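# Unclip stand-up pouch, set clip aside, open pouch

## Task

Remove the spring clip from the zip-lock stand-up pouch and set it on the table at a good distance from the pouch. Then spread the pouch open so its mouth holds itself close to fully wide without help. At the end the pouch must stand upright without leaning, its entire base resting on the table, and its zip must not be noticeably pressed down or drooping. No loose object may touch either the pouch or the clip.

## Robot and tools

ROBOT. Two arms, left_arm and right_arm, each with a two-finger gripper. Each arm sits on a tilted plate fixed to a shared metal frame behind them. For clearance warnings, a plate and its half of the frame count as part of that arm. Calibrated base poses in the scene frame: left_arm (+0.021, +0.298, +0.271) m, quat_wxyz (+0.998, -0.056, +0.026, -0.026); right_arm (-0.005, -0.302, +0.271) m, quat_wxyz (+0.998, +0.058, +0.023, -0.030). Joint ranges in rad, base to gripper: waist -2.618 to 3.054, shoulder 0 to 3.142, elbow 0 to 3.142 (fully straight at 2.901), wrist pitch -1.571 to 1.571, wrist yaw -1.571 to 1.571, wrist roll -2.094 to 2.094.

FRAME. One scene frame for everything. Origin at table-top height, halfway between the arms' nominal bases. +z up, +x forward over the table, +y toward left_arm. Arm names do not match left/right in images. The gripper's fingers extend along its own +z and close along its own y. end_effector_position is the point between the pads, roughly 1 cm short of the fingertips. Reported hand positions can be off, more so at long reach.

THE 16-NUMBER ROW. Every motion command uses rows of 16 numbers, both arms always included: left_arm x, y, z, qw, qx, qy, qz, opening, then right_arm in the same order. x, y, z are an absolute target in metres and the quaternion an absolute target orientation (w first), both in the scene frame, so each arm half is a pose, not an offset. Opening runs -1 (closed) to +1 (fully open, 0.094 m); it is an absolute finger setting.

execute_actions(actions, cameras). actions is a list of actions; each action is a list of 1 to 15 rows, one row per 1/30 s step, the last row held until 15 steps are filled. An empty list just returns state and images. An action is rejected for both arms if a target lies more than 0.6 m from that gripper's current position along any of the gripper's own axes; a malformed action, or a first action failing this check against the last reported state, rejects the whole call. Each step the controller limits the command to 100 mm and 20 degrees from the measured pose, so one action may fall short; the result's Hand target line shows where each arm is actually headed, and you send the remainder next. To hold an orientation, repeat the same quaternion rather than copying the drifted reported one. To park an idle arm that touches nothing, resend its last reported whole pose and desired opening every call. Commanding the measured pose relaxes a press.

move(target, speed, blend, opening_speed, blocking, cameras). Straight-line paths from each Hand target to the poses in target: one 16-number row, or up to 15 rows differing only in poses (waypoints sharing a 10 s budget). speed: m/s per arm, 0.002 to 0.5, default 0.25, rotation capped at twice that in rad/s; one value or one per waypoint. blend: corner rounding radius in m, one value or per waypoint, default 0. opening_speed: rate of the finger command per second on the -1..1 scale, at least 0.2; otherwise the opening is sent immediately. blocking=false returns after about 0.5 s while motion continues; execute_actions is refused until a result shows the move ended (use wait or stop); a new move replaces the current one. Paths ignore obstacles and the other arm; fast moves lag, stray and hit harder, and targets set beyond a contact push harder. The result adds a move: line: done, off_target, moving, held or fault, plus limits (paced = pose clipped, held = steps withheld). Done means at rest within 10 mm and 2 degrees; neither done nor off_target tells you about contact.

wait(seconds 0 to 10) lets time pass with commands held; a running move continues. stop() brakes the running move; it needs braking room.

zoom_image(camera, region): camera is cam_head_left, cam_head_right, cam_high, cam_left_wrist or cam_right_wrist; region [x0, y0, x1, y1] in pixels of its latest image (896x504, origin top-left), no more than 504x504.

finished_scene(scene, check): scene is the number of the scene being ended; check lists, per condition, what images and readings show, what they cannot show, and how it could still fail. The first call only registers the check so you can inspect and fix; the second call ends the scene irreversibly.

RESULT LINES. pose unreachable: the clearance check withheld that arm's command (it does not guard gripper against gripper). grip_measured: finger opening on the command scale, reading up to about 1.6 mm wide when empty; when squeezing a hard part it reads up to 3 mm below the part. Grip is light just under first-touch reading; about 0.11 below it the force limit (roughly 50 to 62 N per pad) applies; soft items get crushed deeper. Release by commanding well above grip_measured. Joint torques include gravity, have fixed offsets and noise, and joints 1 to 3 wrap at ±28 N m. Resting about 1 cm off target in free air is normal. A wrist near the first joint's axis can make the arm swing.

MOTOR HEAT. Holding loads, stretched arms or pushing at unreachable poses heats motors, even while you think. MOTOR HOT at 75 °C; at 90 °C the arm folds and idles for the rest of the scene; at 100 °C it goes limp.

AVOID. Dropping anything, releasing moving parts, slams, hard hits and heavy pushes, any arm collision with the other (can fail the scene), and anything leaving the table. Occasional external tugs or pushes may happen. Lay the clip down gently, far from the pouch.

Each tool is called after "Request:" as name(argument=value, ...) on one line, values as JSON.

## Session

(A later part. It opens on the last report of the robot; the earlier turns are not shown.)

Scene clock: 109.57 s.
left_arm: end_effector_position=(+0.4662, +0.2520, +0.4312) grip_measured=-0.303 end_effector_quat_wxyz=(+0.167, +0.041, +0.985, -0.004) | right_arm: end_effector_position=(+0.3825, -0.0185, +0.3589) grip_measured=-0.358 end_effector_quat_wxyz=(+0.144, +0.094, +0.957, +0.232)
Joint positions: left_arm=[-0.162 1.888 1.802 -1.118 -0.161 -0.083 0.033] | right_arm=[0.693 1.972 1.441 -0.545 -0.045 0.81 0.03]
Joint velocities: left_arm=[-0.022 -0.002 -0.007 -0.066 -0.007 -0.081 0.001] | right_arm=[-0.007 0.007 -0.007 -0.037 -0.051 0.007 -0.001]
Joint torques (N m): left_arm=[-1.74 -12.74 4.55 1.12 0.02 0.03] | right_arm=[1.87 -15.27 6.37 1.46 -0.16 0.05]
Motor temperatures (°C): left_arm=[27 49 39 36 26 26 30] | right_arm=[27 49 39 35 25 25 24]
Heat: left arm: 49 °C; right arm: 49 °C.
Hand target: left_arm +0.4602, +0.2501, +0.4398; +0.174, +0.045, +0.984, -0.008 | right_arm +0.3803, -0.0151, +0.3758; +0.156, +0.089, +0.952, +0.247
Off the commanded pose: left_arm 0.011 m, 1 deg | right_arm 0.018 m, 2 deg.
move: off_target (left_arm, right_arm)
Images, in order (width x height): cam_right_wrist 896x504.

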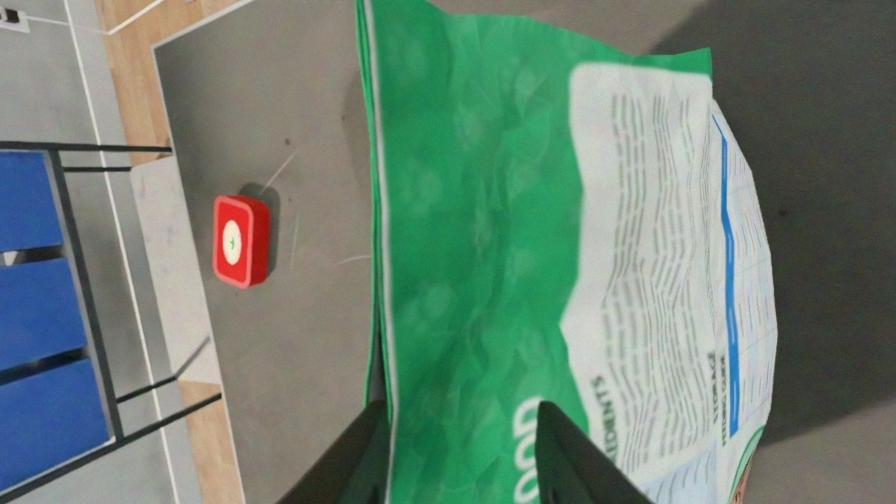

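Request:
move(target=[0.46,0.25,0.44,0.174,0.0454,0.983,-0.008,-0.3,0.380,-0.013,0.371,0.156,0.089,0.952,0.247,-0.36], speed=0.03, cameras=["cam_right_wrist","cam_head_right"])

Request:
zoom_image(camera="cam_right_wrist", region=[300, 300, 520, 504])

Request:
zoom_image(camera="cam_head_right", region=[510, 30, 630, 150])

Scene clock: 111.07 s.
left_arm: end_effector_position=(+0.4662, +0.2520, +0.4312) grip_measured=-0.303 end_effector_quat_wxyz=(+0.167, +0.041, +0.985, -0.004) | right_arm: end_effector_position=(+0.3823, -0.0160, +0.3582) grip_measured=-0.358 end_effector_quat_wxyz=(+0.146, +0.093, +0.956, +0.235)
Joint positions: left_arm=[-0.162 1.888 1.802 -1.118 -0.161 -0.083 0.033] | right_arm=[0.697 1.972 1.433 -0.527 -0.045 0.812 0.03]
Joint velocities: left_arm=[-0.007 0.007 -0.012 -0.037 0.007 -0.007 0] | right_arm=[0.007 0.002 0.012 0.022 -0.022 -0.007 0]
Joint torques (N m): left_arm=[-1.77 -12.71 4.56 1.11 0.01 0.03] | right_arm=[1.76 -14.5 6.26 1.48 -0.13 0.05]
Motor temperatures (°C): left_arm=[27 49 39 36 26 26 30] | right_arm=[27 49 39 35 25 25 24]
Heat: left arm: 49 °C; right arm: 49 °C.
Hand target: left_arm +0.4602, +0.2501, +0.4398; +0.174, +0.045, +0.984, -0.008 | right_arm +0.3799, -0.0131, +0.3709; +0.156, +0.089, +0.952, +0.247
Off the commanded pose: left_arm 0.011 m, 1 deg | right_arm 0.013 m, 2 deg.
move: off_target (left_arm, right_arm)
Images, in order (width x height): cam_head_right 896x504, cam_right_wrist 896x504.

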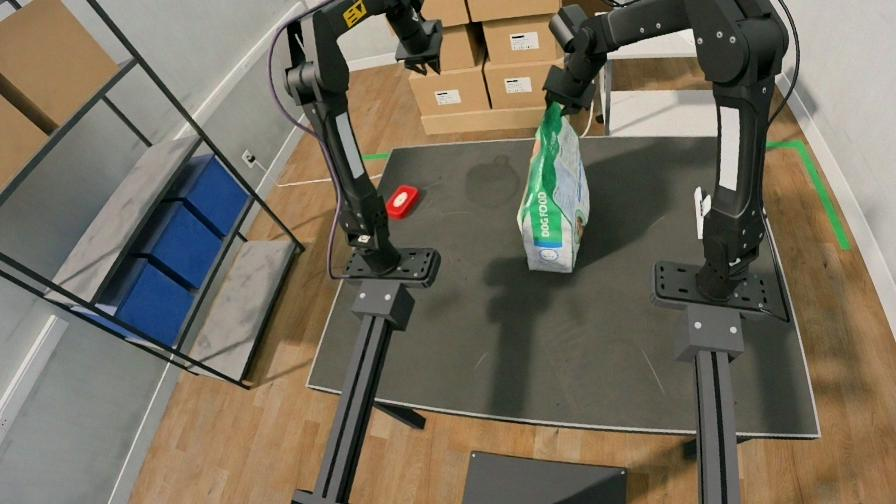

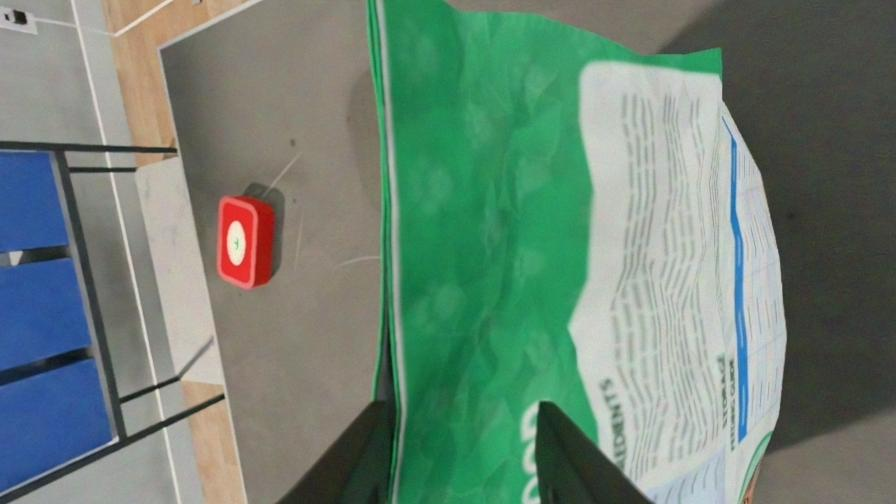

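Scaled by 2.291 from the camera's 896x504 image, which has a finer 1280x720 frame.

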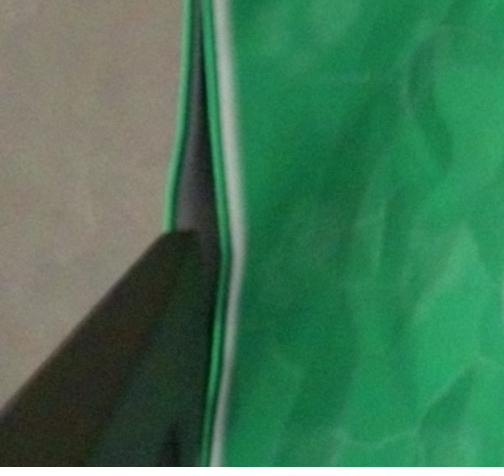

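Scaled by 4.200 from the camera's 896x504 image, which has a finer 1280x720 frame.

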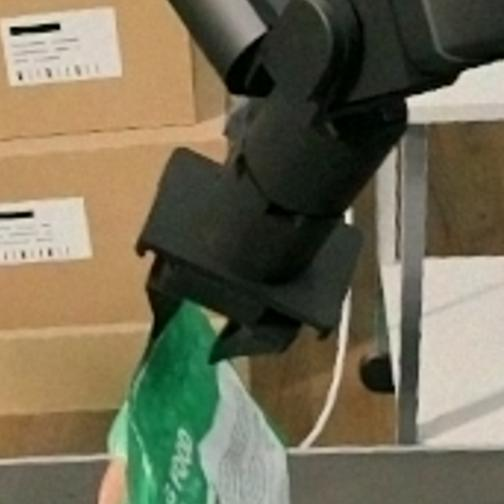

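Request:
move(target=[0.46,0.25,0.44,0.174,0.0454,0.983,-0.008,-0.3,0.380,-0.0155,0.359,0.156,0.089,0.952,0.247,-0.36], speed=0.03, cameras=["cam_right_wrist","cam_head_right"])

Request:
zoom_image(camera="cam_right_wrist", region=[300, 300, 520, 504])

Request:
zoom_image(camera="cam_head_right", region=[510, 30, 630, 150])

Scene clock: 112.30 s.
left_arm: end_effector_position=(+0.4662, +0.2520, +0.4312) grip_measured=-0.303 end_effector_quat_wxyz=(+0.167, +0.041, +0.985, -0.004) | right_arm: end_effector_position=(+0.3813, -0.0155, +0.3505) grip_measured=-0.358 end_effector_quat_wxyz=(+0.150, +0.093, +0.955, +0.238)
Joint positions: left_arm=[-0.162 1.888 1.802 -1.118 -0.161 -0.083 0.033] | right_arm=[0.697 1.972 1.395 -0.48 -0.045 0.812 0.03]
Joint velocities: left_arm=[-0.002 0.007 -0.007 -0.022 -0.007 -0.037 -0.001] | right_arm=[-0.007 0.007 0.007 -0.037 0.037 0.037 0]
Joint torques (N m): left_arm=[-1.72 -12.72 4.56 1.12 0.02 0.03] | right_arm=[1.13 -13.85 6.09 1.48 -0.17 -0.02]
Motor temperatures (°C): left_arm=[27 49 39 36 26 26 29] | right_arm=[27 49 39 35 25 25 24]
Heat: left arm: 49 °C; right arm: 49 °C.
Hand target: left_arm +0.4602, +0.2501, +0.4398; +0.174, +0.045, +0.984, -0.008 | right_arm +0.3801, -0.0154, +0.3590; +0.156, +0.089, +0.952, +0.247
Off the commanded pose: left_arm 0.011 m, 1 deg | right_arm 0.009 m, 1 deg.
move: off_target (left_arm)
Images, in order (width x height): cam_head_right 896x504, cam_right_wrist 896x504.

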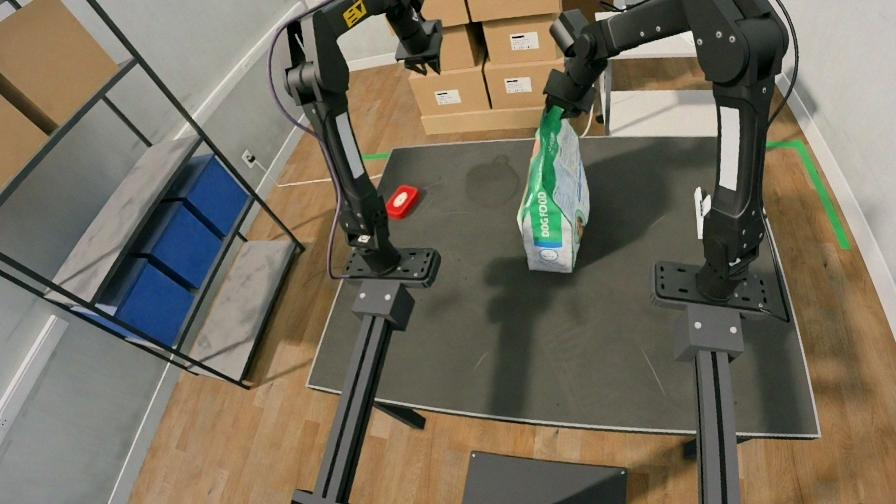

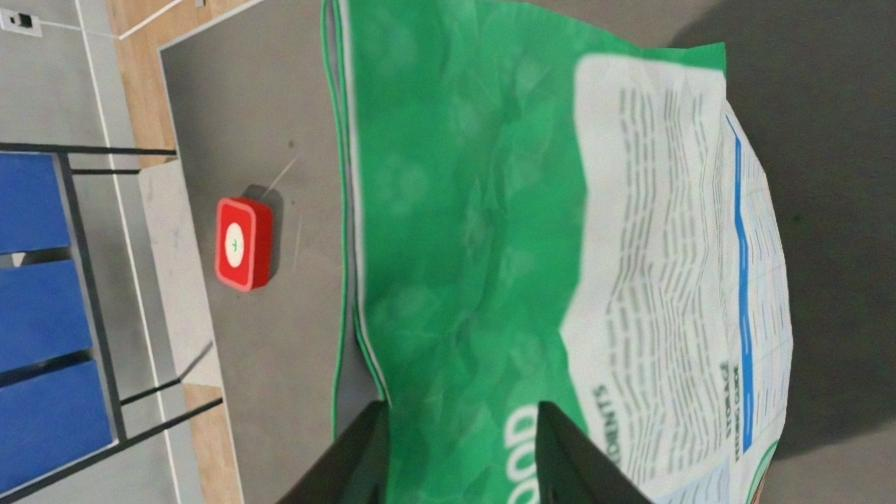

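Scaled by 2.291 from the camera's 896x504 image, which has a finer 1280x720 frame.

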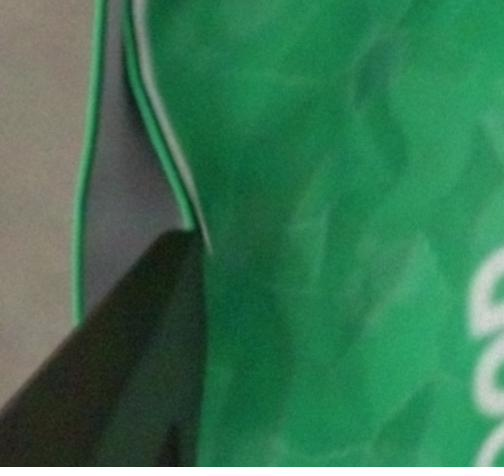

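Scaled by 4.200 from the camera's 896x504 image, which has a finer 1280x720 frame.

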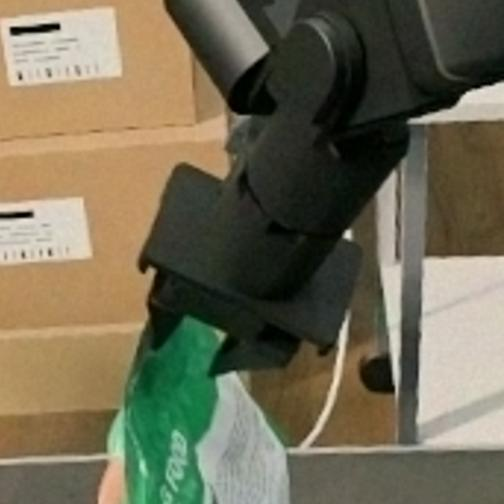

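Request:
move(target=[0.46,0.25,0.44,0.174,0.0454,0.983,-0.008,-0.3,0.380,-0.0155,0.354,0.156,0.089,0.952,0.247,-1], speed=0.03, opening_speed=0.5, cameras=["cam_right_wrist","cam_high"])

Request:
zoom_image(camera="cam_right_wrist", region=[300, 250, 560, 504])

Request:
zoom_image(camera="cam_high", region=[370, 160, 520, 310])

Scene clock: 114.10 s.
left_arm: end_effector_position=(+0.4662, +0.2520, +0.4312) grip_measured=-0.303 end_effector_quat_wxyz=(+0.167, +0.041, +0.985, -0.004) | right_arm: end_effector_position=(+0.3817, -0.0149, +0.3480) grip_measured=-0.994 end_effector_quat_wxyz=(+0.153, +0.093, +0.954, +0.241)
Joint positions: left_arm=[-0.162 1.888 1.802 -1.118 -0.161 -0.083 0.033] | right_arm=[0.697 1.972 1.38 -0.457 -0.045 0.812 0]
Joint velocities: left_arm=[-0.017 0.017 0.007 0.037 -0.051 0.081 0.001] | right_arm=[0.002 -0.007 0.012 -0.051 -0.037 -0.007 0]
Joint torques (N m): left_arm=[-1.76 -12.72 4.55 1.11 0.01 0.03] | right_arm=[1.03 -13.34 6.2 1.44 -0.18 -0.04]
Motor temperatures (°C): left_arm=[27 49 38 36 26 26 29] | right_arm=[27 48 39 35 25 25 24]
Heat: left arm: 49 °C; right arm: 48 °C.
Hand target: left_arm +0.4602, +0.2501, +0.4398; +0.174, +0.045, +0.984, -0.008 | right_arm +0.3800, -0.0155, +0.3538; +0.156, +0.089, +0.952, +0.247
Off the commanded pose: left_arm 0.011 m, 1 deg | right_arm 0.006 m, 1 deg.
move: off_target (left_arm)
Images, in order (width x height): cam_high 896x504, cam_right_wrist 896x504.

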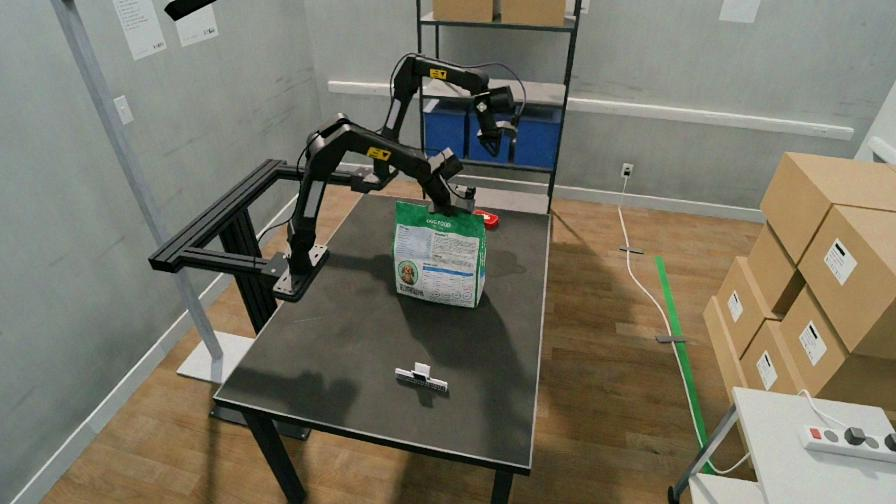

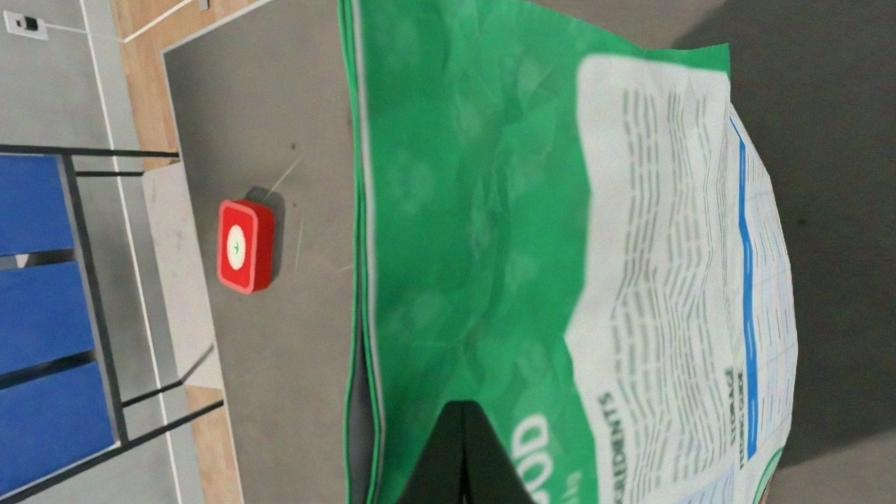

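Scaled by 1.938 from the camera's 896x504 image, which has a finer 1280x720 frame.

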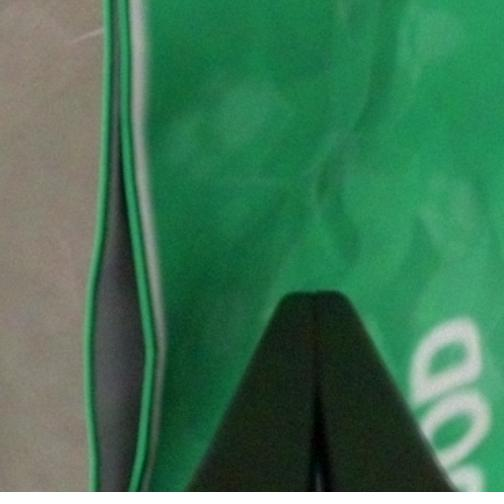

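Scaled by 3.360 from the camera's 896x504 image, which has a finer 1280x720 frame.

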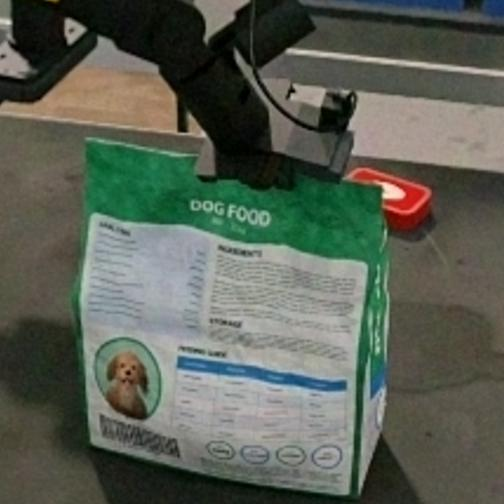

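Request:
move(target=[[0.46,0.25,0.44,0.174,0.0454,0.983,-0.008,-0.3,0.380,-0.0155,0.385,0.156,0.089,0.952,0.247,-1],[0.46,0.25,0.44,0.174,0.0454,0.983,-0.008,-0.3,0.380,-0.010,0.389,0.156,0.089,0.952,0.247,-1]], speed=0.06, cameras=[])

Request:
move(target=[0.46,0.25,0.44,0.174,0.0454,0.983,-0.008,-0.3,0.378,-0.016,0.382,0.156,0.089,0.952,0.247,-0.3], speed=0.06, cameras=["cam_right_wrist"])

Request:
zoom_image(camera="cam_right_wrist", region=[300, 250, 560, 504])

Scene clock: 115.83 s.
left_arm: end_effector_position=(+0.4662, +0.2520, +0.4312) grip_measured=-0.303 end_effector_quat_wxyz=(+0.167, +0.041, +0.985, -0.004) | right_arm: end_effector_position=(+0.3772, -0.0131, +0.3679) grip_measured=-0.994 end_effector_quat_wxyz=(+0.141, +0.091, +0.957, +0.235)
Joint positions: left_arm=[-0.162 1.888 1.802 -1.118 -0.161 -0.083 0.033] | right_arm=[0.71 1.962 1.459 -0.573 -0.045 0.822 0]
Joint velocities: left_arm=[0.007 0.002 0.002 -0.022 0.007 0.007 0] | right_arm=[-0.007 0.012 -0.022 -0.007 0.037 -0.037 0]
Joint torques (N m): left_arm=[-1.76 -12.72 4.56 1.11 0.02 0.03] | right_arm=[1.63 -14.28 9.18 1.23 -0.08 0.05]
Motor temperatures (°C): left_arm=[27 49 38 36 26 26 29] | right_arm=[27 49 39 35 25 25 24]
Heat: left arm: 49 °C; right arm: 49 °C.
Hand target: left_arm +0.4602, +0.2501, +0.4398; +0.174, +0.045, +0.984, -0.008 | right_arm +0.3796, -0.0104, +0.3889; +0.156, +0.089, +0.952, +0.247
Off the commanded pose: left_arm 0.011 m, 1 deg | right_arm 0.022 m, 2 deg.
move: off_target (left_arm, right_arm)
No camera images: "cameras" was empty.

Scene clock: 116.73 s.
left_arm: end_effector_position=(+0.4662, +0.2520, +0.4312) grip_measured=-0.303 end_effector_quat_wxyz=(+0.167, +0.041, +0.985, -0.004) | right_arm: end_effector_position=(+0.3763, -0.0135, +0.3663) grip_measured=-0.302 end_effector_quat_wxyz=(+0.142, +0.091, +0.957, +0.235)
Joint positions: left_arm=[-0.162 1.888 1.802 -1.118 -0.161 -0.083 0.033] | right_arm=[0.71 1.959 1.449 -0.565 -0.045 0.822 0.033]
Joint velocities: left_arm=[0.002 -0.007 0.002 -0.037 0.051 0.007 -0.001] | right_arm=[-0.002 -0.007 -0.007 -0.022 0.037 0.037 0]
Joint torques (N m): left_arm=[-1.77 -12.67 4.57 1.11 0.02 0.03] | right_arm=[0.8 -15.13 6.28 1.45 -0.12 -0.05]
Motor temperatures (°C): left_arm=[27 49 38 36 26 26 29] | right_arm=[27 49 39 35 24 25 24]
Heat: left arm: 49 °C; right arm: 49 °C.
Hand target: left_arm +0.4602, +0.2501, +0.4398; +0.174, +0.045, +0.984, -0.008 | right_arm +0.3780, -0.0159, +0.3817; +0.156, +0.089, +0.952, +0.247
Off the commanded pose: left_arm 0.011 m, 1 deg | right_arm 0.016 m, 2 deg.
move: off_target (left_arm, right_arm)
Images, in order (width x height): cam_right_wrist 896x504.

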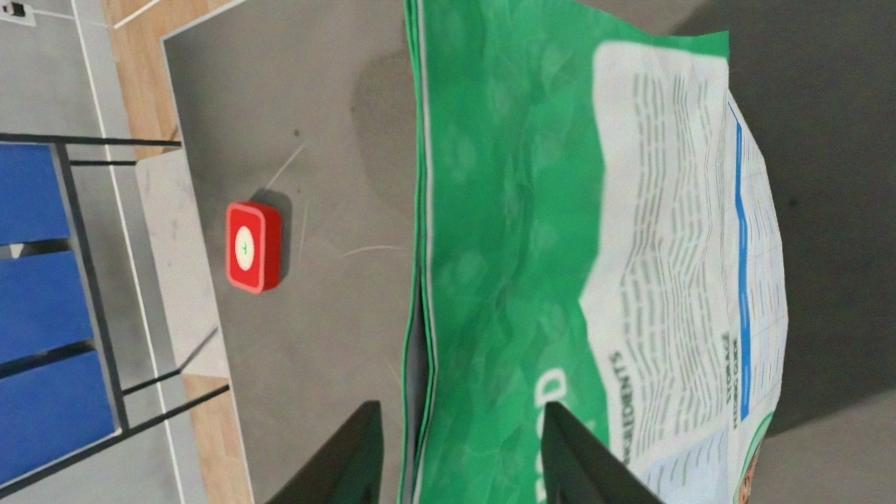

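Scaled by 1.938 from the camera's 896x504 image, which has a finer 1280x720 frame.

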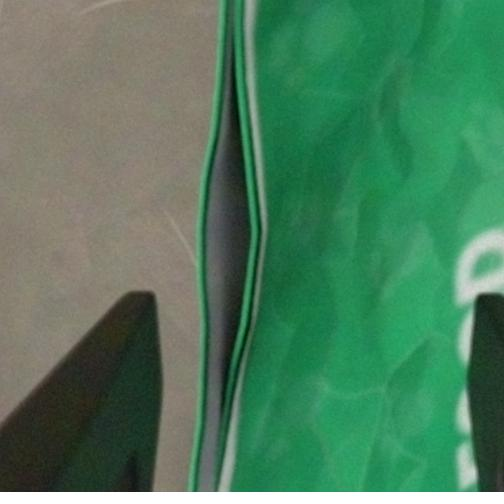

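Request:
move(target=[[0.46,0.25,0.44,0.174,0.0454,0.983,-0.008,-0.3,0.379,-0.0185,0.371,0.156,0.089,0.952,0.247,-0.3],[0.46,0.25,0.44,0.174,0.0454,0.983,-0.008,-0.3,0.378,-0.0185,0.343,0.156,0.089,0.952,0.247,-0.3]], speed=0.03, cameras=["cam_right_wrist"])

Request:
zoom_image(camera="cam_right_wrist", region=[260, 250, 520, 504])

Scene clock: 119.17 s.
left_arm: end_effector_position=(+0.4662, +0.2520, +0.4312) grip_measured=-0.303 end_effector_quat_wxyz=(+0.167, +0.041, +0.985, -0.004) | right_arm: end_effector_position=(+0.3786, -0.0175, +0.3438) grip_measured=-0.302 end_effector_quat_wxyz=(+0.157, +0.092, +0.953, +0.243)
Joint positions: left_arm=[-0.162 1.888 1.802 -1.118 -0.161 -0.083 0.033] | right_arm=[0.696 1.958 1.338 -0.421 -0.045 0.809 0.033]
Joint velocities: left_arm=[0.012 -0.002 0.002 -0.066 -0.081 -0.007 0.001] | right_arm=[-0.017 0.002 -0.007 -0.007 -0.081 -0.022 0]
Joint torques (N m): left_arm=[-1.74 -12.72 4.53 1.11 0.02 0.03] | right_arm=[0.64 -11.74 6.2 1.56 -0.21 -0.05]
Motor temperatures (°C): left_arm=[27 49 38 35 26 26 29] | right_arm=[27 50 39 35 24 25 24]
Heat: left arm: 49 °C; right arm: 50 °C.
Hand target: left_arm +0.4602, +0.2501, +0.4398; +0.174, +0.045, +0.984, -0.008 | right_arm +0.3783, -0.0183, +0.3430; +0.156, +0.089, +0.952, +0.247
Off the commanded pose: left_arm 0.011 m, 1 deg | right_arm 0.001 m, 1 deg.
move: off_target (left_arm)
Images, in order (width x height): cam_right_wrist 896x504.

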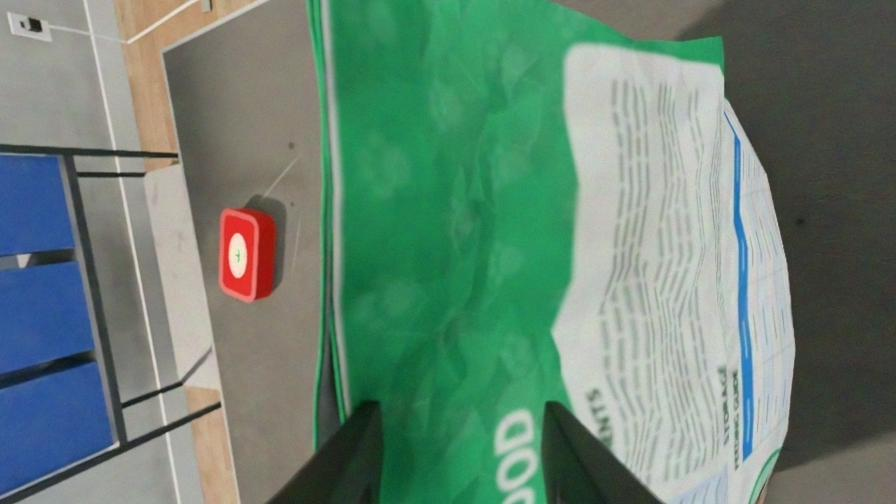

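Scaled by 1.938 from the camera's 896x504 image, which has a finer 1280x720 frame.

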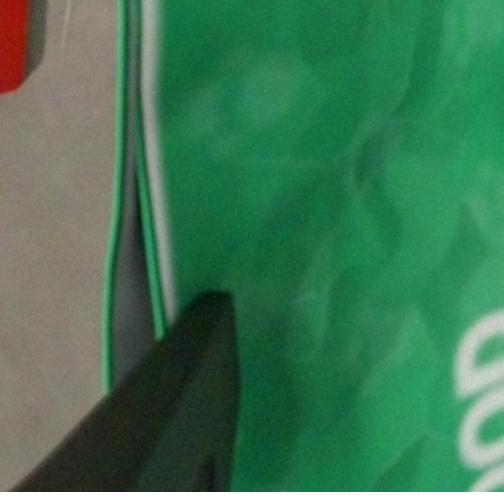

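Request:
move(target=[[0.46,0.25,0.44,0.174,0.0454,0.983,-0.008,-0.3,0.379,-0.0185,0.376,0.156,0.089,0.952,0.247,-0.3],[0.46,0.25,0.44,0.174,0.0454,0.983,-0.008,-0.3,0.379,-0.0115,0.376,0.156,0.089,0.952,0.247,-0.3]], speed=0.05, cameras=["cam_right_wrist"])

Request:
zoom_image(camera="cam_right_wrist", region=[260, 250, 520, 504])

Scene clock: 120.90 s.
left_arm: end_effector_position=(+0.4662, +0.2520, +0.4312) grip_measured=-0.303 end_effector_quat_wxyz=(+0.167, +0.041, +0.985, -0.004) | right_arm: end_effector_position=(+0.3761, -0.0159, +0.3575) grip_measured=-0.302 end_effector_quat_wxyz=(+0.144, +0.091, +0.957, +0.235)
Joint positions: left_arm=[-0.162 1.888 1.802 -1.118 -0.161 -0.083 0.033] | right_arm=[0.705 1.958 1.41 -0.523 -0.045 0.817 0.033]
Joint velocities: left_arm=[0.002 0.017 -0.002 -0.007 0.007 -0.037 0] | right_arm=[-0.007 -0.012 0.012 -0.037 -0.037 0.007 0]
Joint torques (N m): left_arm=[-1.77 -12.71 4.57 1.11 0.01 0.02] | right_arm=[1.7 -13.6 9.21 1.24 -0.1 0.04]
Motor temperatures (°C): left_arm=[27 49 38 35 26 26 29] | right_arm=[27 50 39 35 24 25 24]
Heat: left arm: 49 °C; right arm: 50 °C.
Hand target: left_arm +0.4602, +0.2501, +0.4398; +0.174, +0.045, +0.984, -0.008 | right_arm +0.3784, -0.0118, +0.3758; +0.156, +0.089, +0.952, +0.247
Off the commanded pose: left_arm 0.011 m, 1 deg | right_arm 0.019 m, 2 deg.
move: off_target (left_arm, right_arm)
Images, in order (width x height): cam_right_wrist 896x504.

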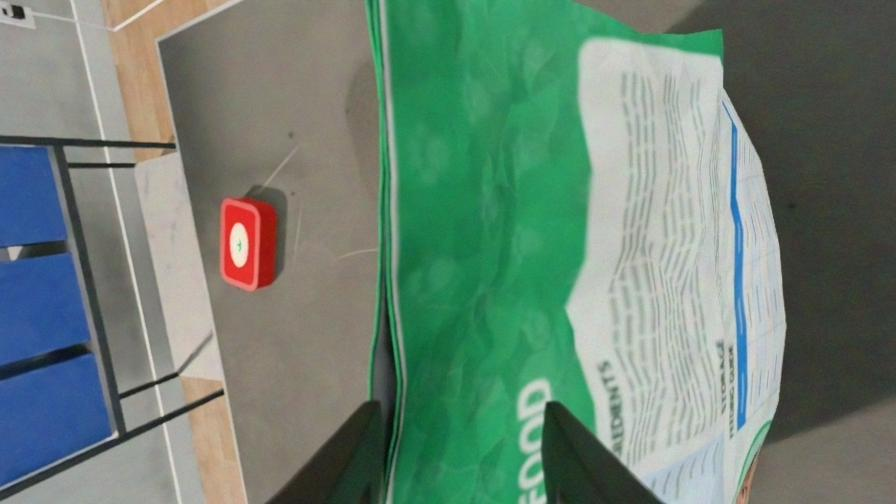

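Scaled by 1.938 from the camera's 896x504 image, which has a finer 1280x720 frame.

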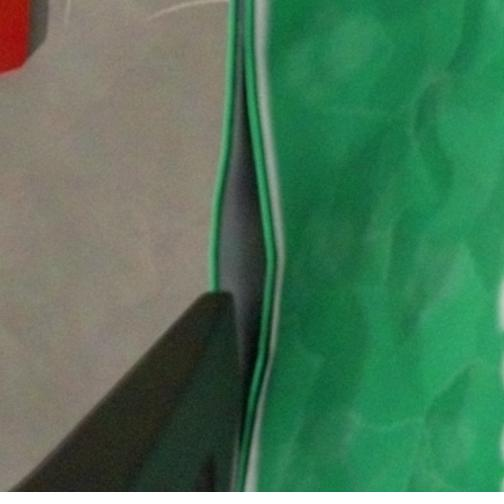

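Request:
move(target=[0.46,0.25,0.44,0.174,0.0454,0.983,-0.008,-0.3,0.386,-0.0125,0.361,0.156,0.089,0.952,0.247,-0.3], speed=0.03, cameras=["cam_right_wrist"])

Request:
zoom_image(camera="cam_right_wrist", region=[260, 250, 520, 504])

Scene clock: 122.30 s.
left_arm: end_effector_position=(+0.4662, +0.2520, +0.4312) grip_measured=-0.303 end_effector_quat_wxyz=(+0.167, +0.041, +0.985, -0.004) | right_arm: end_effector_position=(+0.3816, -0.0145, +0.3605) grip_measured=-0.302 end_effector_quat_wxyz=(+0.154, +0.092, +0.954, +0.242)
Joint positions: left_arm=[-0.162 1.888 1.802 -1.118 -0.161 -0.083 0.033] | right_arm=[0.701 1.958 1.41 -0.499 -0.045 0.814 0.033]
Joint velocities: left_arm=[-0.002 0.002 -0.007 0.051 0.037 0.022 -0.001] | right_arm=[-0.022 -0.002 -0.002 0.007 -0.051 -0.11 -0.001]
Joint torques (N m): left_arm=[-1.74 -12.7 4.55 1.1 0.02 0.02] | right_arm=[0.65 -10.74 8.17 1.53 -0.18 -0.06]
Motor temperatures (°C): left_arm=[27 49 38 35 26 26 29] | right_arm=[27 51 39 35 24 25 24]
Heat: left arm: 49 °C; right arm: 51 °C.
Hand target: left_arm +0.4602, +0.2501, +0.4398; +0.174, +0.045, +0.984, -0.008 | right_arm +0.3859, -0.0124, +0.3610; +0.156, +0.089, +0.952, +0.247
Off the commanded pose: left_arm 0.011 m, 1 deg | right_arm 0.005 m, 1 deg.
move: off_target (left_arm)
Images, in order (width x height): cam_right_wrist 896x504.

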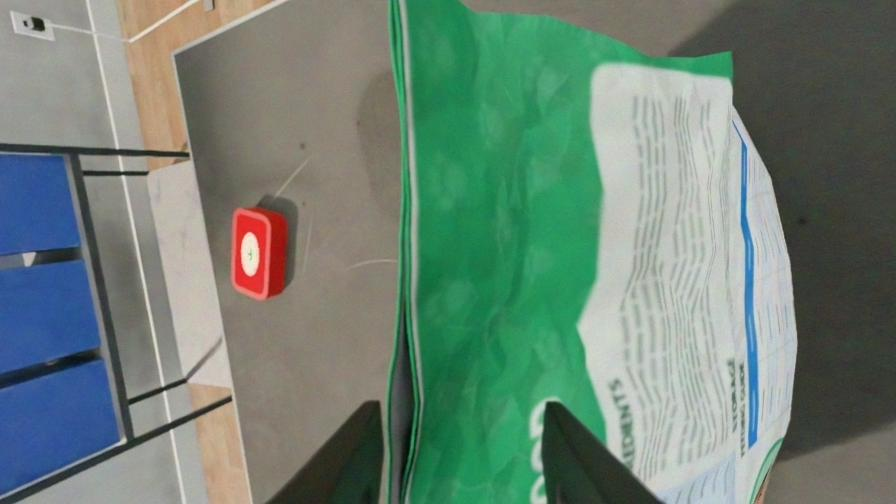

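Scaled by 1.938 from the camera's 896x504 image, which has a finer 1280x720 frame.

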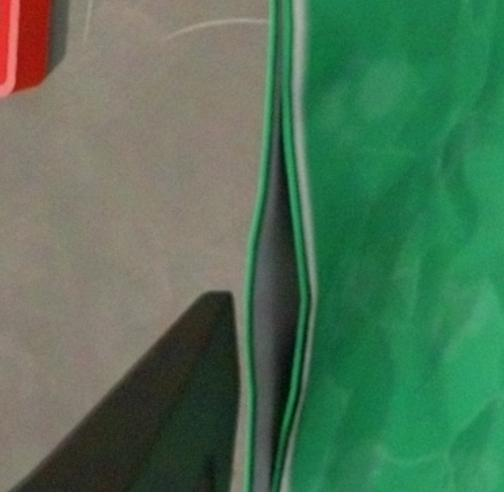

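Request:
move(target=[[0.46,0.25,0.44,0.174,0.0454,0.983,-0.008,-0.3,0.386,-0.007,0.363,0.156,0.089,0.952,0.247,-0.3],[0.46,0.25,0.44,0.174,0.0454,0.983,-0.008,-0.3,0.386,-0.009,0.353,0.156,0.089,0.952,0.247,-0.3]], speed=0.03, cameras=["cam_right_wrist"])

Request:
zoom_image(camera="cam_right_wrist", region=[260, 250, 520, 504])

Scene clock: 123.77 s.
left_arm: end_effector_position=(+0.4662, +0.2520, +0.4312) grip_measured=-0.303 end_effector_quat_wxyz=(+0.167, +0.041, +0.985, -0.004) | right_arm: end_effector_position=(+0.3867, -0.0109, +0.3618) grip_measured=-0.302 end_effector_quat_wxyz=(+0.162, +0.092, +0.950, +0.250)
Joint positions: left_arm=[-0.162 1.888 1.802 -1.118 -0.161 -0.083 0.033] | right_arm=[0.701 1.965 1.413 -0.471 -0.045 0.814 0.033]
Joint velocities: left_arm=[-0.012 0.022 -0.007 0.051 0.066 -0.095 -0.001] | right_arm=[0.002 -0.007 0.007 -0.022 -0.095 -0.022 0.001]
Joint torques (N m): left_arm=[-1.74 -12.72 4.57 1.11 0.02 0.04] | right_arm=[1.05 -10.09 6.94 1.55 -0.16 -0.02]
Motor temperatures (°C): left_arm=[27 49 38 35 26 26 29] | right_arm=[27 50 39 35 24 25 24]
Heat: left arm: 49 °C; right arm: 50 °C.
Hand target: left_arm +0.4602, +0.2501, +0.4398; +0.174, +0.045, +0.984, -0.008 | right_arm +0.3858, -0.0090, +0.3531; +0.156, +0.089, +0.952, +0.247
Off the commanded pose: left_arm 0.011 m, 1 deg | right_arm 0.009 m, 1 deg.
move: off_target (left_arm)
Images, in order (width x height): cam_right_wrist 896x504.

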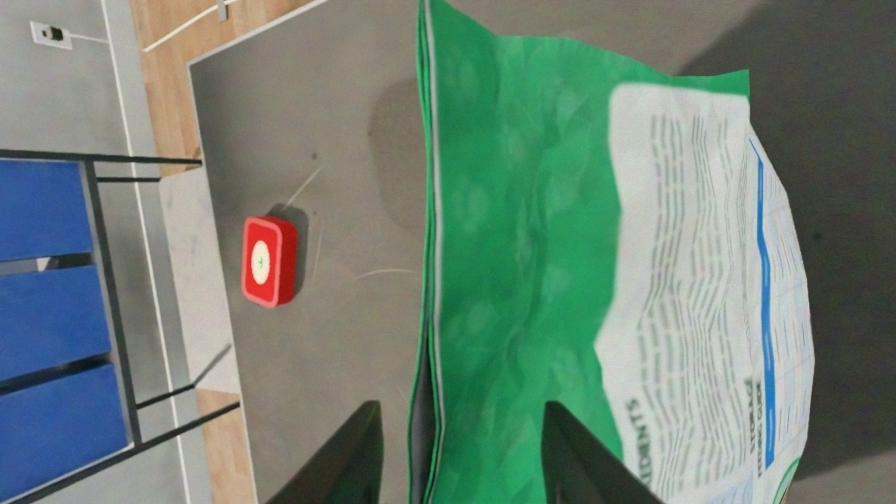

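Scaled by 1.938 from the camera's 896x504 image, which has a finer 1280x720 frame.

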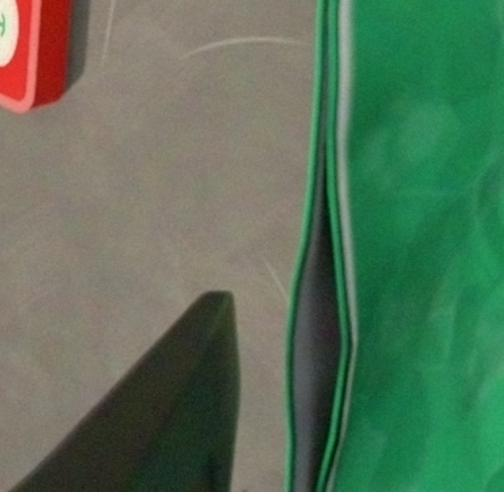

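Request:
move(target=[0.46,0.25,0.44,0.174,0.0454,0.983,-0.008,-0.3,0.383,-0.0085,0.341,0.156,0.089,0.952,0.247,-0.3], speed=0.03, cameras=["cam_right_wrist"])

Request:
zoom_image(camera="cam_right_wrist", region=[260, 250, 520, 504])

Scene clock: 125.20 s.
left_arm: end_effector_position=(+0.4662, +0.2520, +0.4312) grip_measured=-0.303 end_effector_quat_wxyz=(+0.167, +0.041, +0.985, -0.004) | right_arm: end_effector_position=(+0.3860, -0.0099, +0.3517) grip_measured=-0.302 end_effector_quat_wxyz=(+0.164, +0.092, +0.949, +0.251)
Joint positions: left_arm=[-0.162 1.888 1.802 -1.118 -0.161 -0.083 0.033] | right_arm=[0.701 1.973 1.378 -0.423 -0.045 0.814 0.033]
Joint velocities: left_arm=[0.007 0.007 0.012 -0.022 0.037 0.007 0] | right_arm=[-0.002 -0.012 0.002 -0.066 -0.022 0.051 0]
Joint torques (N m): left_arm=[-1.78 -12.71 4.56 1.11 0.02 0.03] | right_arm=[1.11 -10.18 6.35 1.57 -0.14 -0.01]
Motor temperatures (°C): left_arm=[27 49 38 35 26 26 29] | right_arm=[27 50 39 35 24 25 24]
Heat: left arm: 49 °C; right arm: 50 °C.
Hand target: left_arm +0.4602, +0.2501, +0.4398; +0.174, +0.045, +0.984, -0.008 | right_arm +0.3830, -0.0086, +0.3411; +0.156, +0.089, +0.952, +0.247
Off the commanded pose: left_arm 0.011 m, 1 deg | right_arm 0.011 m, 1 deg.
move: off_target (left_arm, right_arm)
Images, in order (width x height): cam_right_wrist 896x504.

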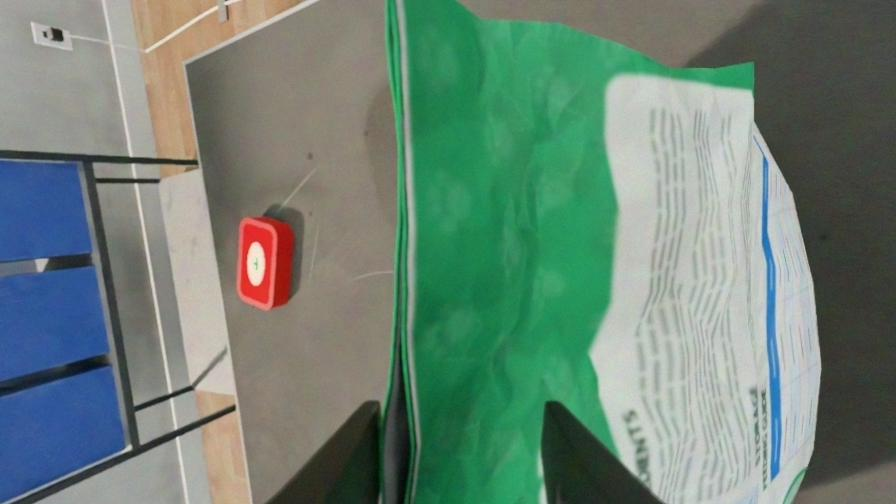

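Scaled by 1.938 from the camera's 896x504 image, which has a finer 1280x720 frame.

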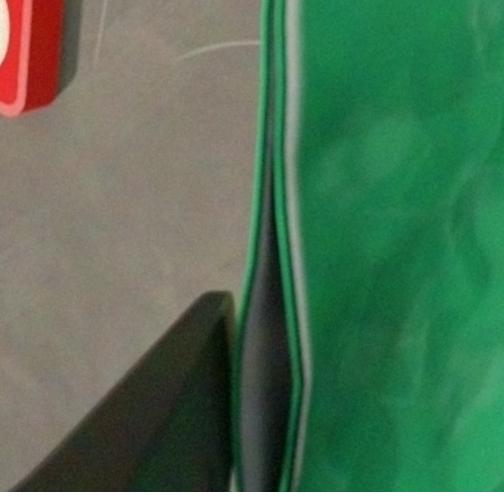

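Request:
move(target=[[0.46,0.25,0.44,0.174,0.0454,0.983,-0.008,-0.3,0.381,-0.0085,0.377,0.156,0.089,0.952,0.247,-0.3],[0.46,0.25,0.44,0.174,0.0454,0.983,-0.008,-0.3,0.381,-0.0135,0.374,0.156,0.089,0.952,0.247,-0.3]], speed=0.03, cameras=["cam_right_wrist"])

Request:
zoom_image(camera="cam_right_wrist", region=[260, 250, 520, 504])

Scene clock: 127.27 s.
left_arm: end_effector_position=(+0.4662, +0.2520, +0.4312) grip_measured=-0.303 end_effector_quat_wxyz=(+0.167, +0.041, +0.985, -0.004) | right_arm: end_effector_position=(+0.3795, -0.0128, +0.3571) grip_measured=-0.302 end_effector_quat_wxyz=(+0.145, +0.092, +0.956, +0.237)
Joint positions: left_arm=[-0.162 1.888 1.802 -1.118 -0.161 -0.083 0.033] | right_arm=[0.705 1.973 1.427 -0.521 -0.045 0.819 0.033]
Joint velocities: left_arm=[-0.002 -0.007 0.002 -0.022 0.022 0.007 0] | right_arm=[0.002 -0.007 0.002 -0.066 -0.022 0.007 0]
Joint torques (N m): left_arm=[-1.78 -12.7 4.59 1.11 0.01 0.03] | right_arm=[0.99 -14.69 7.64 1.29 -0.13 -0.03]
Motor temperatures (°C): left_arm=[27 49 38 35 26 26 29] | right_arm=[27 50 39 35 24 25 24]
Heat: left arm: 49 °C; right arm: 50 °C.
Hand target: left_arm +0.4602, +0.2501, +0.4398; +0.174, +0.045, +0.984, -0.008 | right_arm +0.3810, -0.0137, +0.3739; +0.156, +0.089, +0.952, +0.247
Off the commanded pose: left_arm 0.011 m, 1 deg | right_arm 0.017 m, 2 deg.
move: off_target (left_arm, right_arm)
Images, in order (width x height): cam_right_wrist 896x504.

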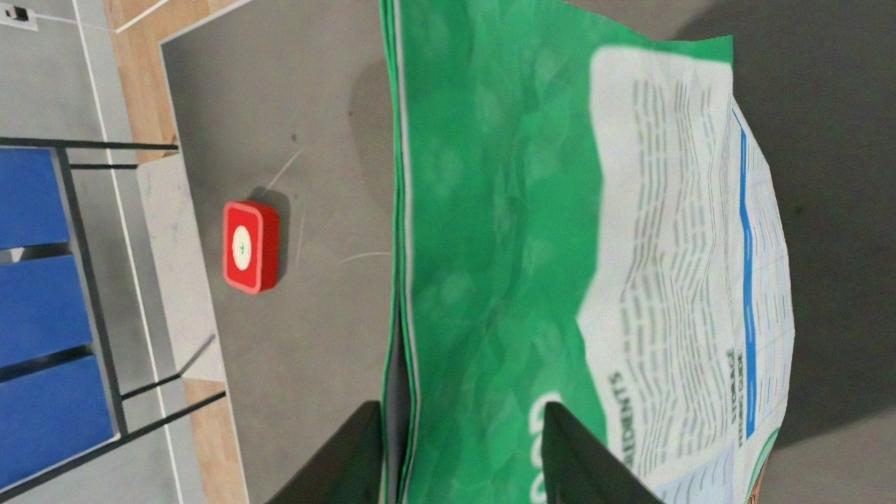

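Scaled by 1.938 from the camera's 896x504 image, which has a finer 1280x720 frame.

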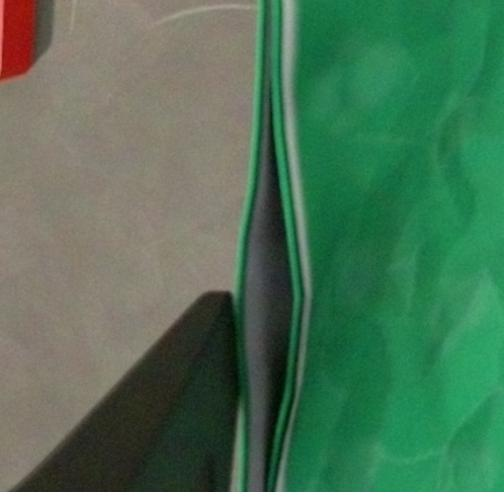

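Request:
move(target=[[0.46,0.25,0.44,0.174,0.0454,0.983,-0.008,-0.3,0.381,-0.018,0.371,0.156,0.089,0.952,0.247,-0.3],[0.46,0.25,0.44,0.174,0.0454,0.983,-0.008,-0.3,0.381,-0.0165,0.363,0.156,0.089,0.952,0.247,-0.3]], speed=0.03, cameras=["cam_right_wrist"])

Request:
zoom_image(camera="cam_right_wrist", region=[260, 250, 520, 504])

Scene clock: 128.50 s.
left_arm: end_effector_position=(+0.4662, +0.2520, +0.4312) grip_measured=-0.303 end_effector_quat_wxyz=(+0.167, +0.041, +0.985, -0.004) | right_arm: end_effector_position=(+0.3800, -0.0149, +0.3521) grip_measured=-0.302 end_effector_quat_wxyz=(+0.147, +0.092, +0.956, +0.237)
Joint positions: left_arm=[-0.162 1.888 1.802 -1.118 -0.161 -0.083 0.033] | right_arm=[0.7 1.973 1.406 -0.498 -0.045 0.814 0.033]
Joint velocities: left_arm=[-0.037 0.007 -0.002 -0.007 -0.081 0.007 0] | right_arm=[-0.002 0.012 -0.002 0.022 -0.007 0.022 0.001]
Joint torques (N m): left_arm=[-1.78 -12.72 4.55 1.11 0.01 0.02] | right_arm=[0.75 -14.24 6.2 1.48 -0.19 -0.07]
Motor temperatures (°C): left_arm=[27 49 38 35 26 26 29] | right_arm=[26 50 39 35 24 25 24]
Heat: left arm: 49 °C; right arm: 50 °C.
Hand target: left_arm +0.4602, +0.2501, +0.4398; +0.174, +0.045, +0.984, -0.008 | right_arm +0.3810, -0.0164, +0.3627; +0.156, +0.089, +0.952, +0.247
Off the commanded pose: left_arm 0.011 m, 1 deg | right_arm 0.011 m, 2 deg.
move: off_target (left_arm, right_arm)
Images, in order (width x height): cam_right_wrist 896x504.

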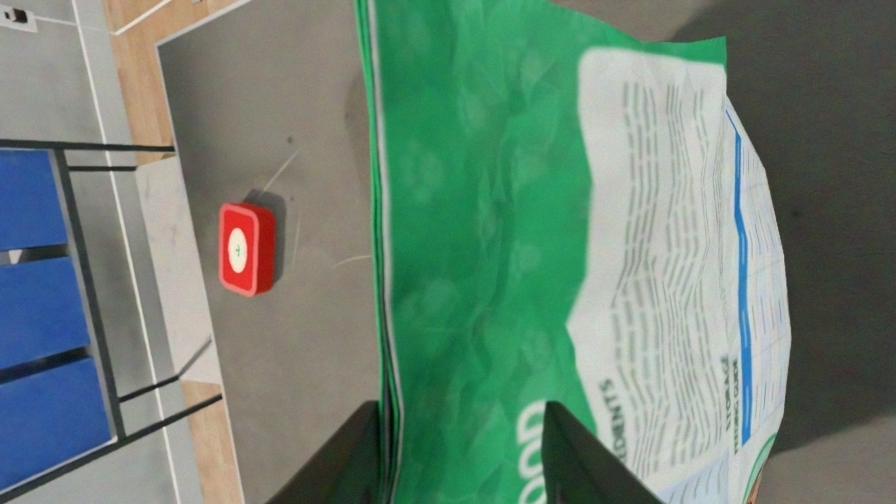

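Scaled by 1.938 from the camera's 896x504 image, which has a finer 1280x720 frame.

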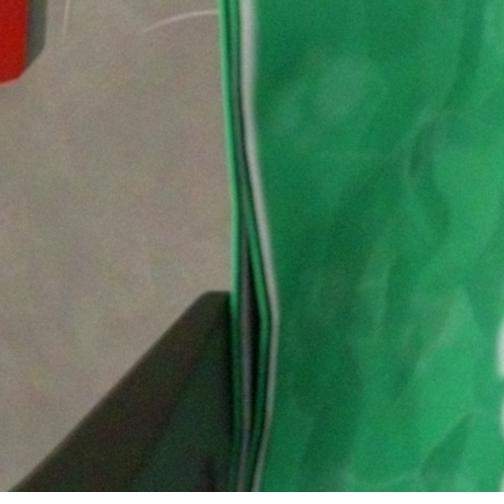

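Request:
move(target=[[0.46,0.25,0.44,0.174,0.0454,0.983,-0.008,-0.3,0.381,-0.0145,0.384,0.156,0.089,0.952,0.247,-0.3],[0.46,0.25,0.44,0.174,0.0454,0.983,-0.008,-0.3,0.381,-0.021,0.384,0.156,0.089,0.952,0.247,-0.3]], speed=0.03, cameras=["cam_right_wrist"])

Request:
zoom_image(camera="cam_right_wrist", region=[260, 250, 520, 504])

Scene clock: 130.23 s.
left_arm: end_effector_position=(+0.4662, +0.2520, +0.4312) grip_measured=-0.303 end_effector_quat_wxyz=(+0.167, +0.041, +0.985, -0.004) | right_arm: end_effector_position=(+0.3774, -0.0186, +0.3642) grip_measured=-0.302 end_effector_quat_wxyz=(+0.144, +0.091, +0.957, +0.234)
Joint positions: left_arm=[-0.162 1.888 1.802 -1.118 -0.161 -0.083 0.033] | right_arm=[0.7 1.951 1.43 -0.552 -0.045 0.811 0.033]
Joint velocities: left_arm=[-0.002 -0.002 -0.012 -0.037 -0.051 -0.022 0] | right_arm=[0.002 -0.007 -0.007 -0.081 -0.007 -0.007 -0.001]
Joint torques (N m): left_arm=[-1.73 -12.74 4.55 1.1 0.01 0.02] | right_arm=[0.51 -14.8 8.2 1.23 -0.2 -0.08]
Motor temperatures (°C): left_arm=[27 49 38 35 26 26 29] | right_arm=[26 50 39 35 24 25 24]
Heat: left arm: 49 °C; right arm: 50 °C.
Hand target: left_arm +0.4602, +0.2501, +0.4398; +0.174, +0.045, +0.984, -0.008 | right_arm +0.3808, -0.0211, +0.3839; +0.156, +0.089, +0.952, +0.247
Off the commanded pose: left_arm 0.011 m, 1 deg | right_arm 0.020 m, 2 deg.
move: off_target (left_arm, right_arm)
Images, in order (width x height): cam_right_wrist 896x504.

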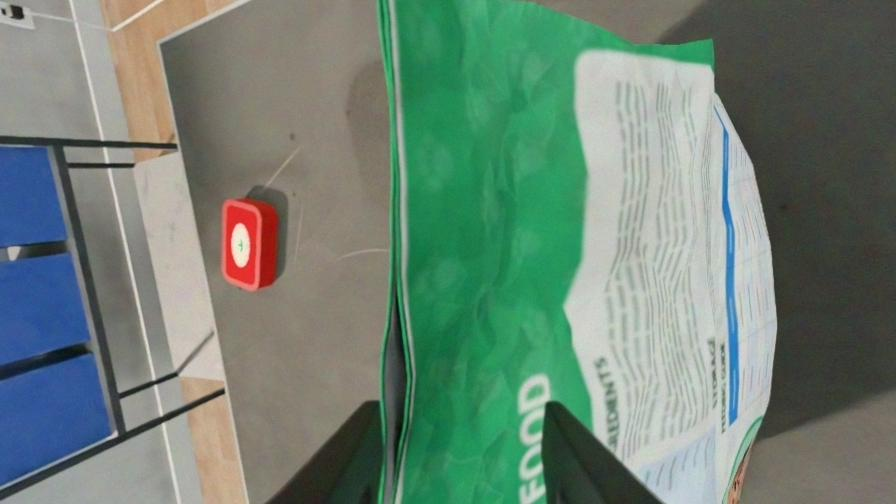

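Scaled by 1.938 from the camera's 896x504 image, which has a finer 1280x720 frame.

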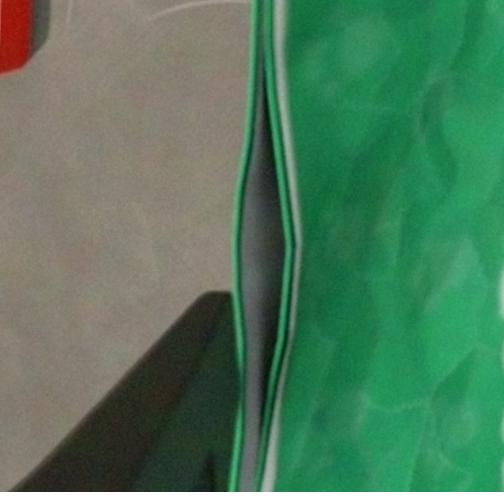

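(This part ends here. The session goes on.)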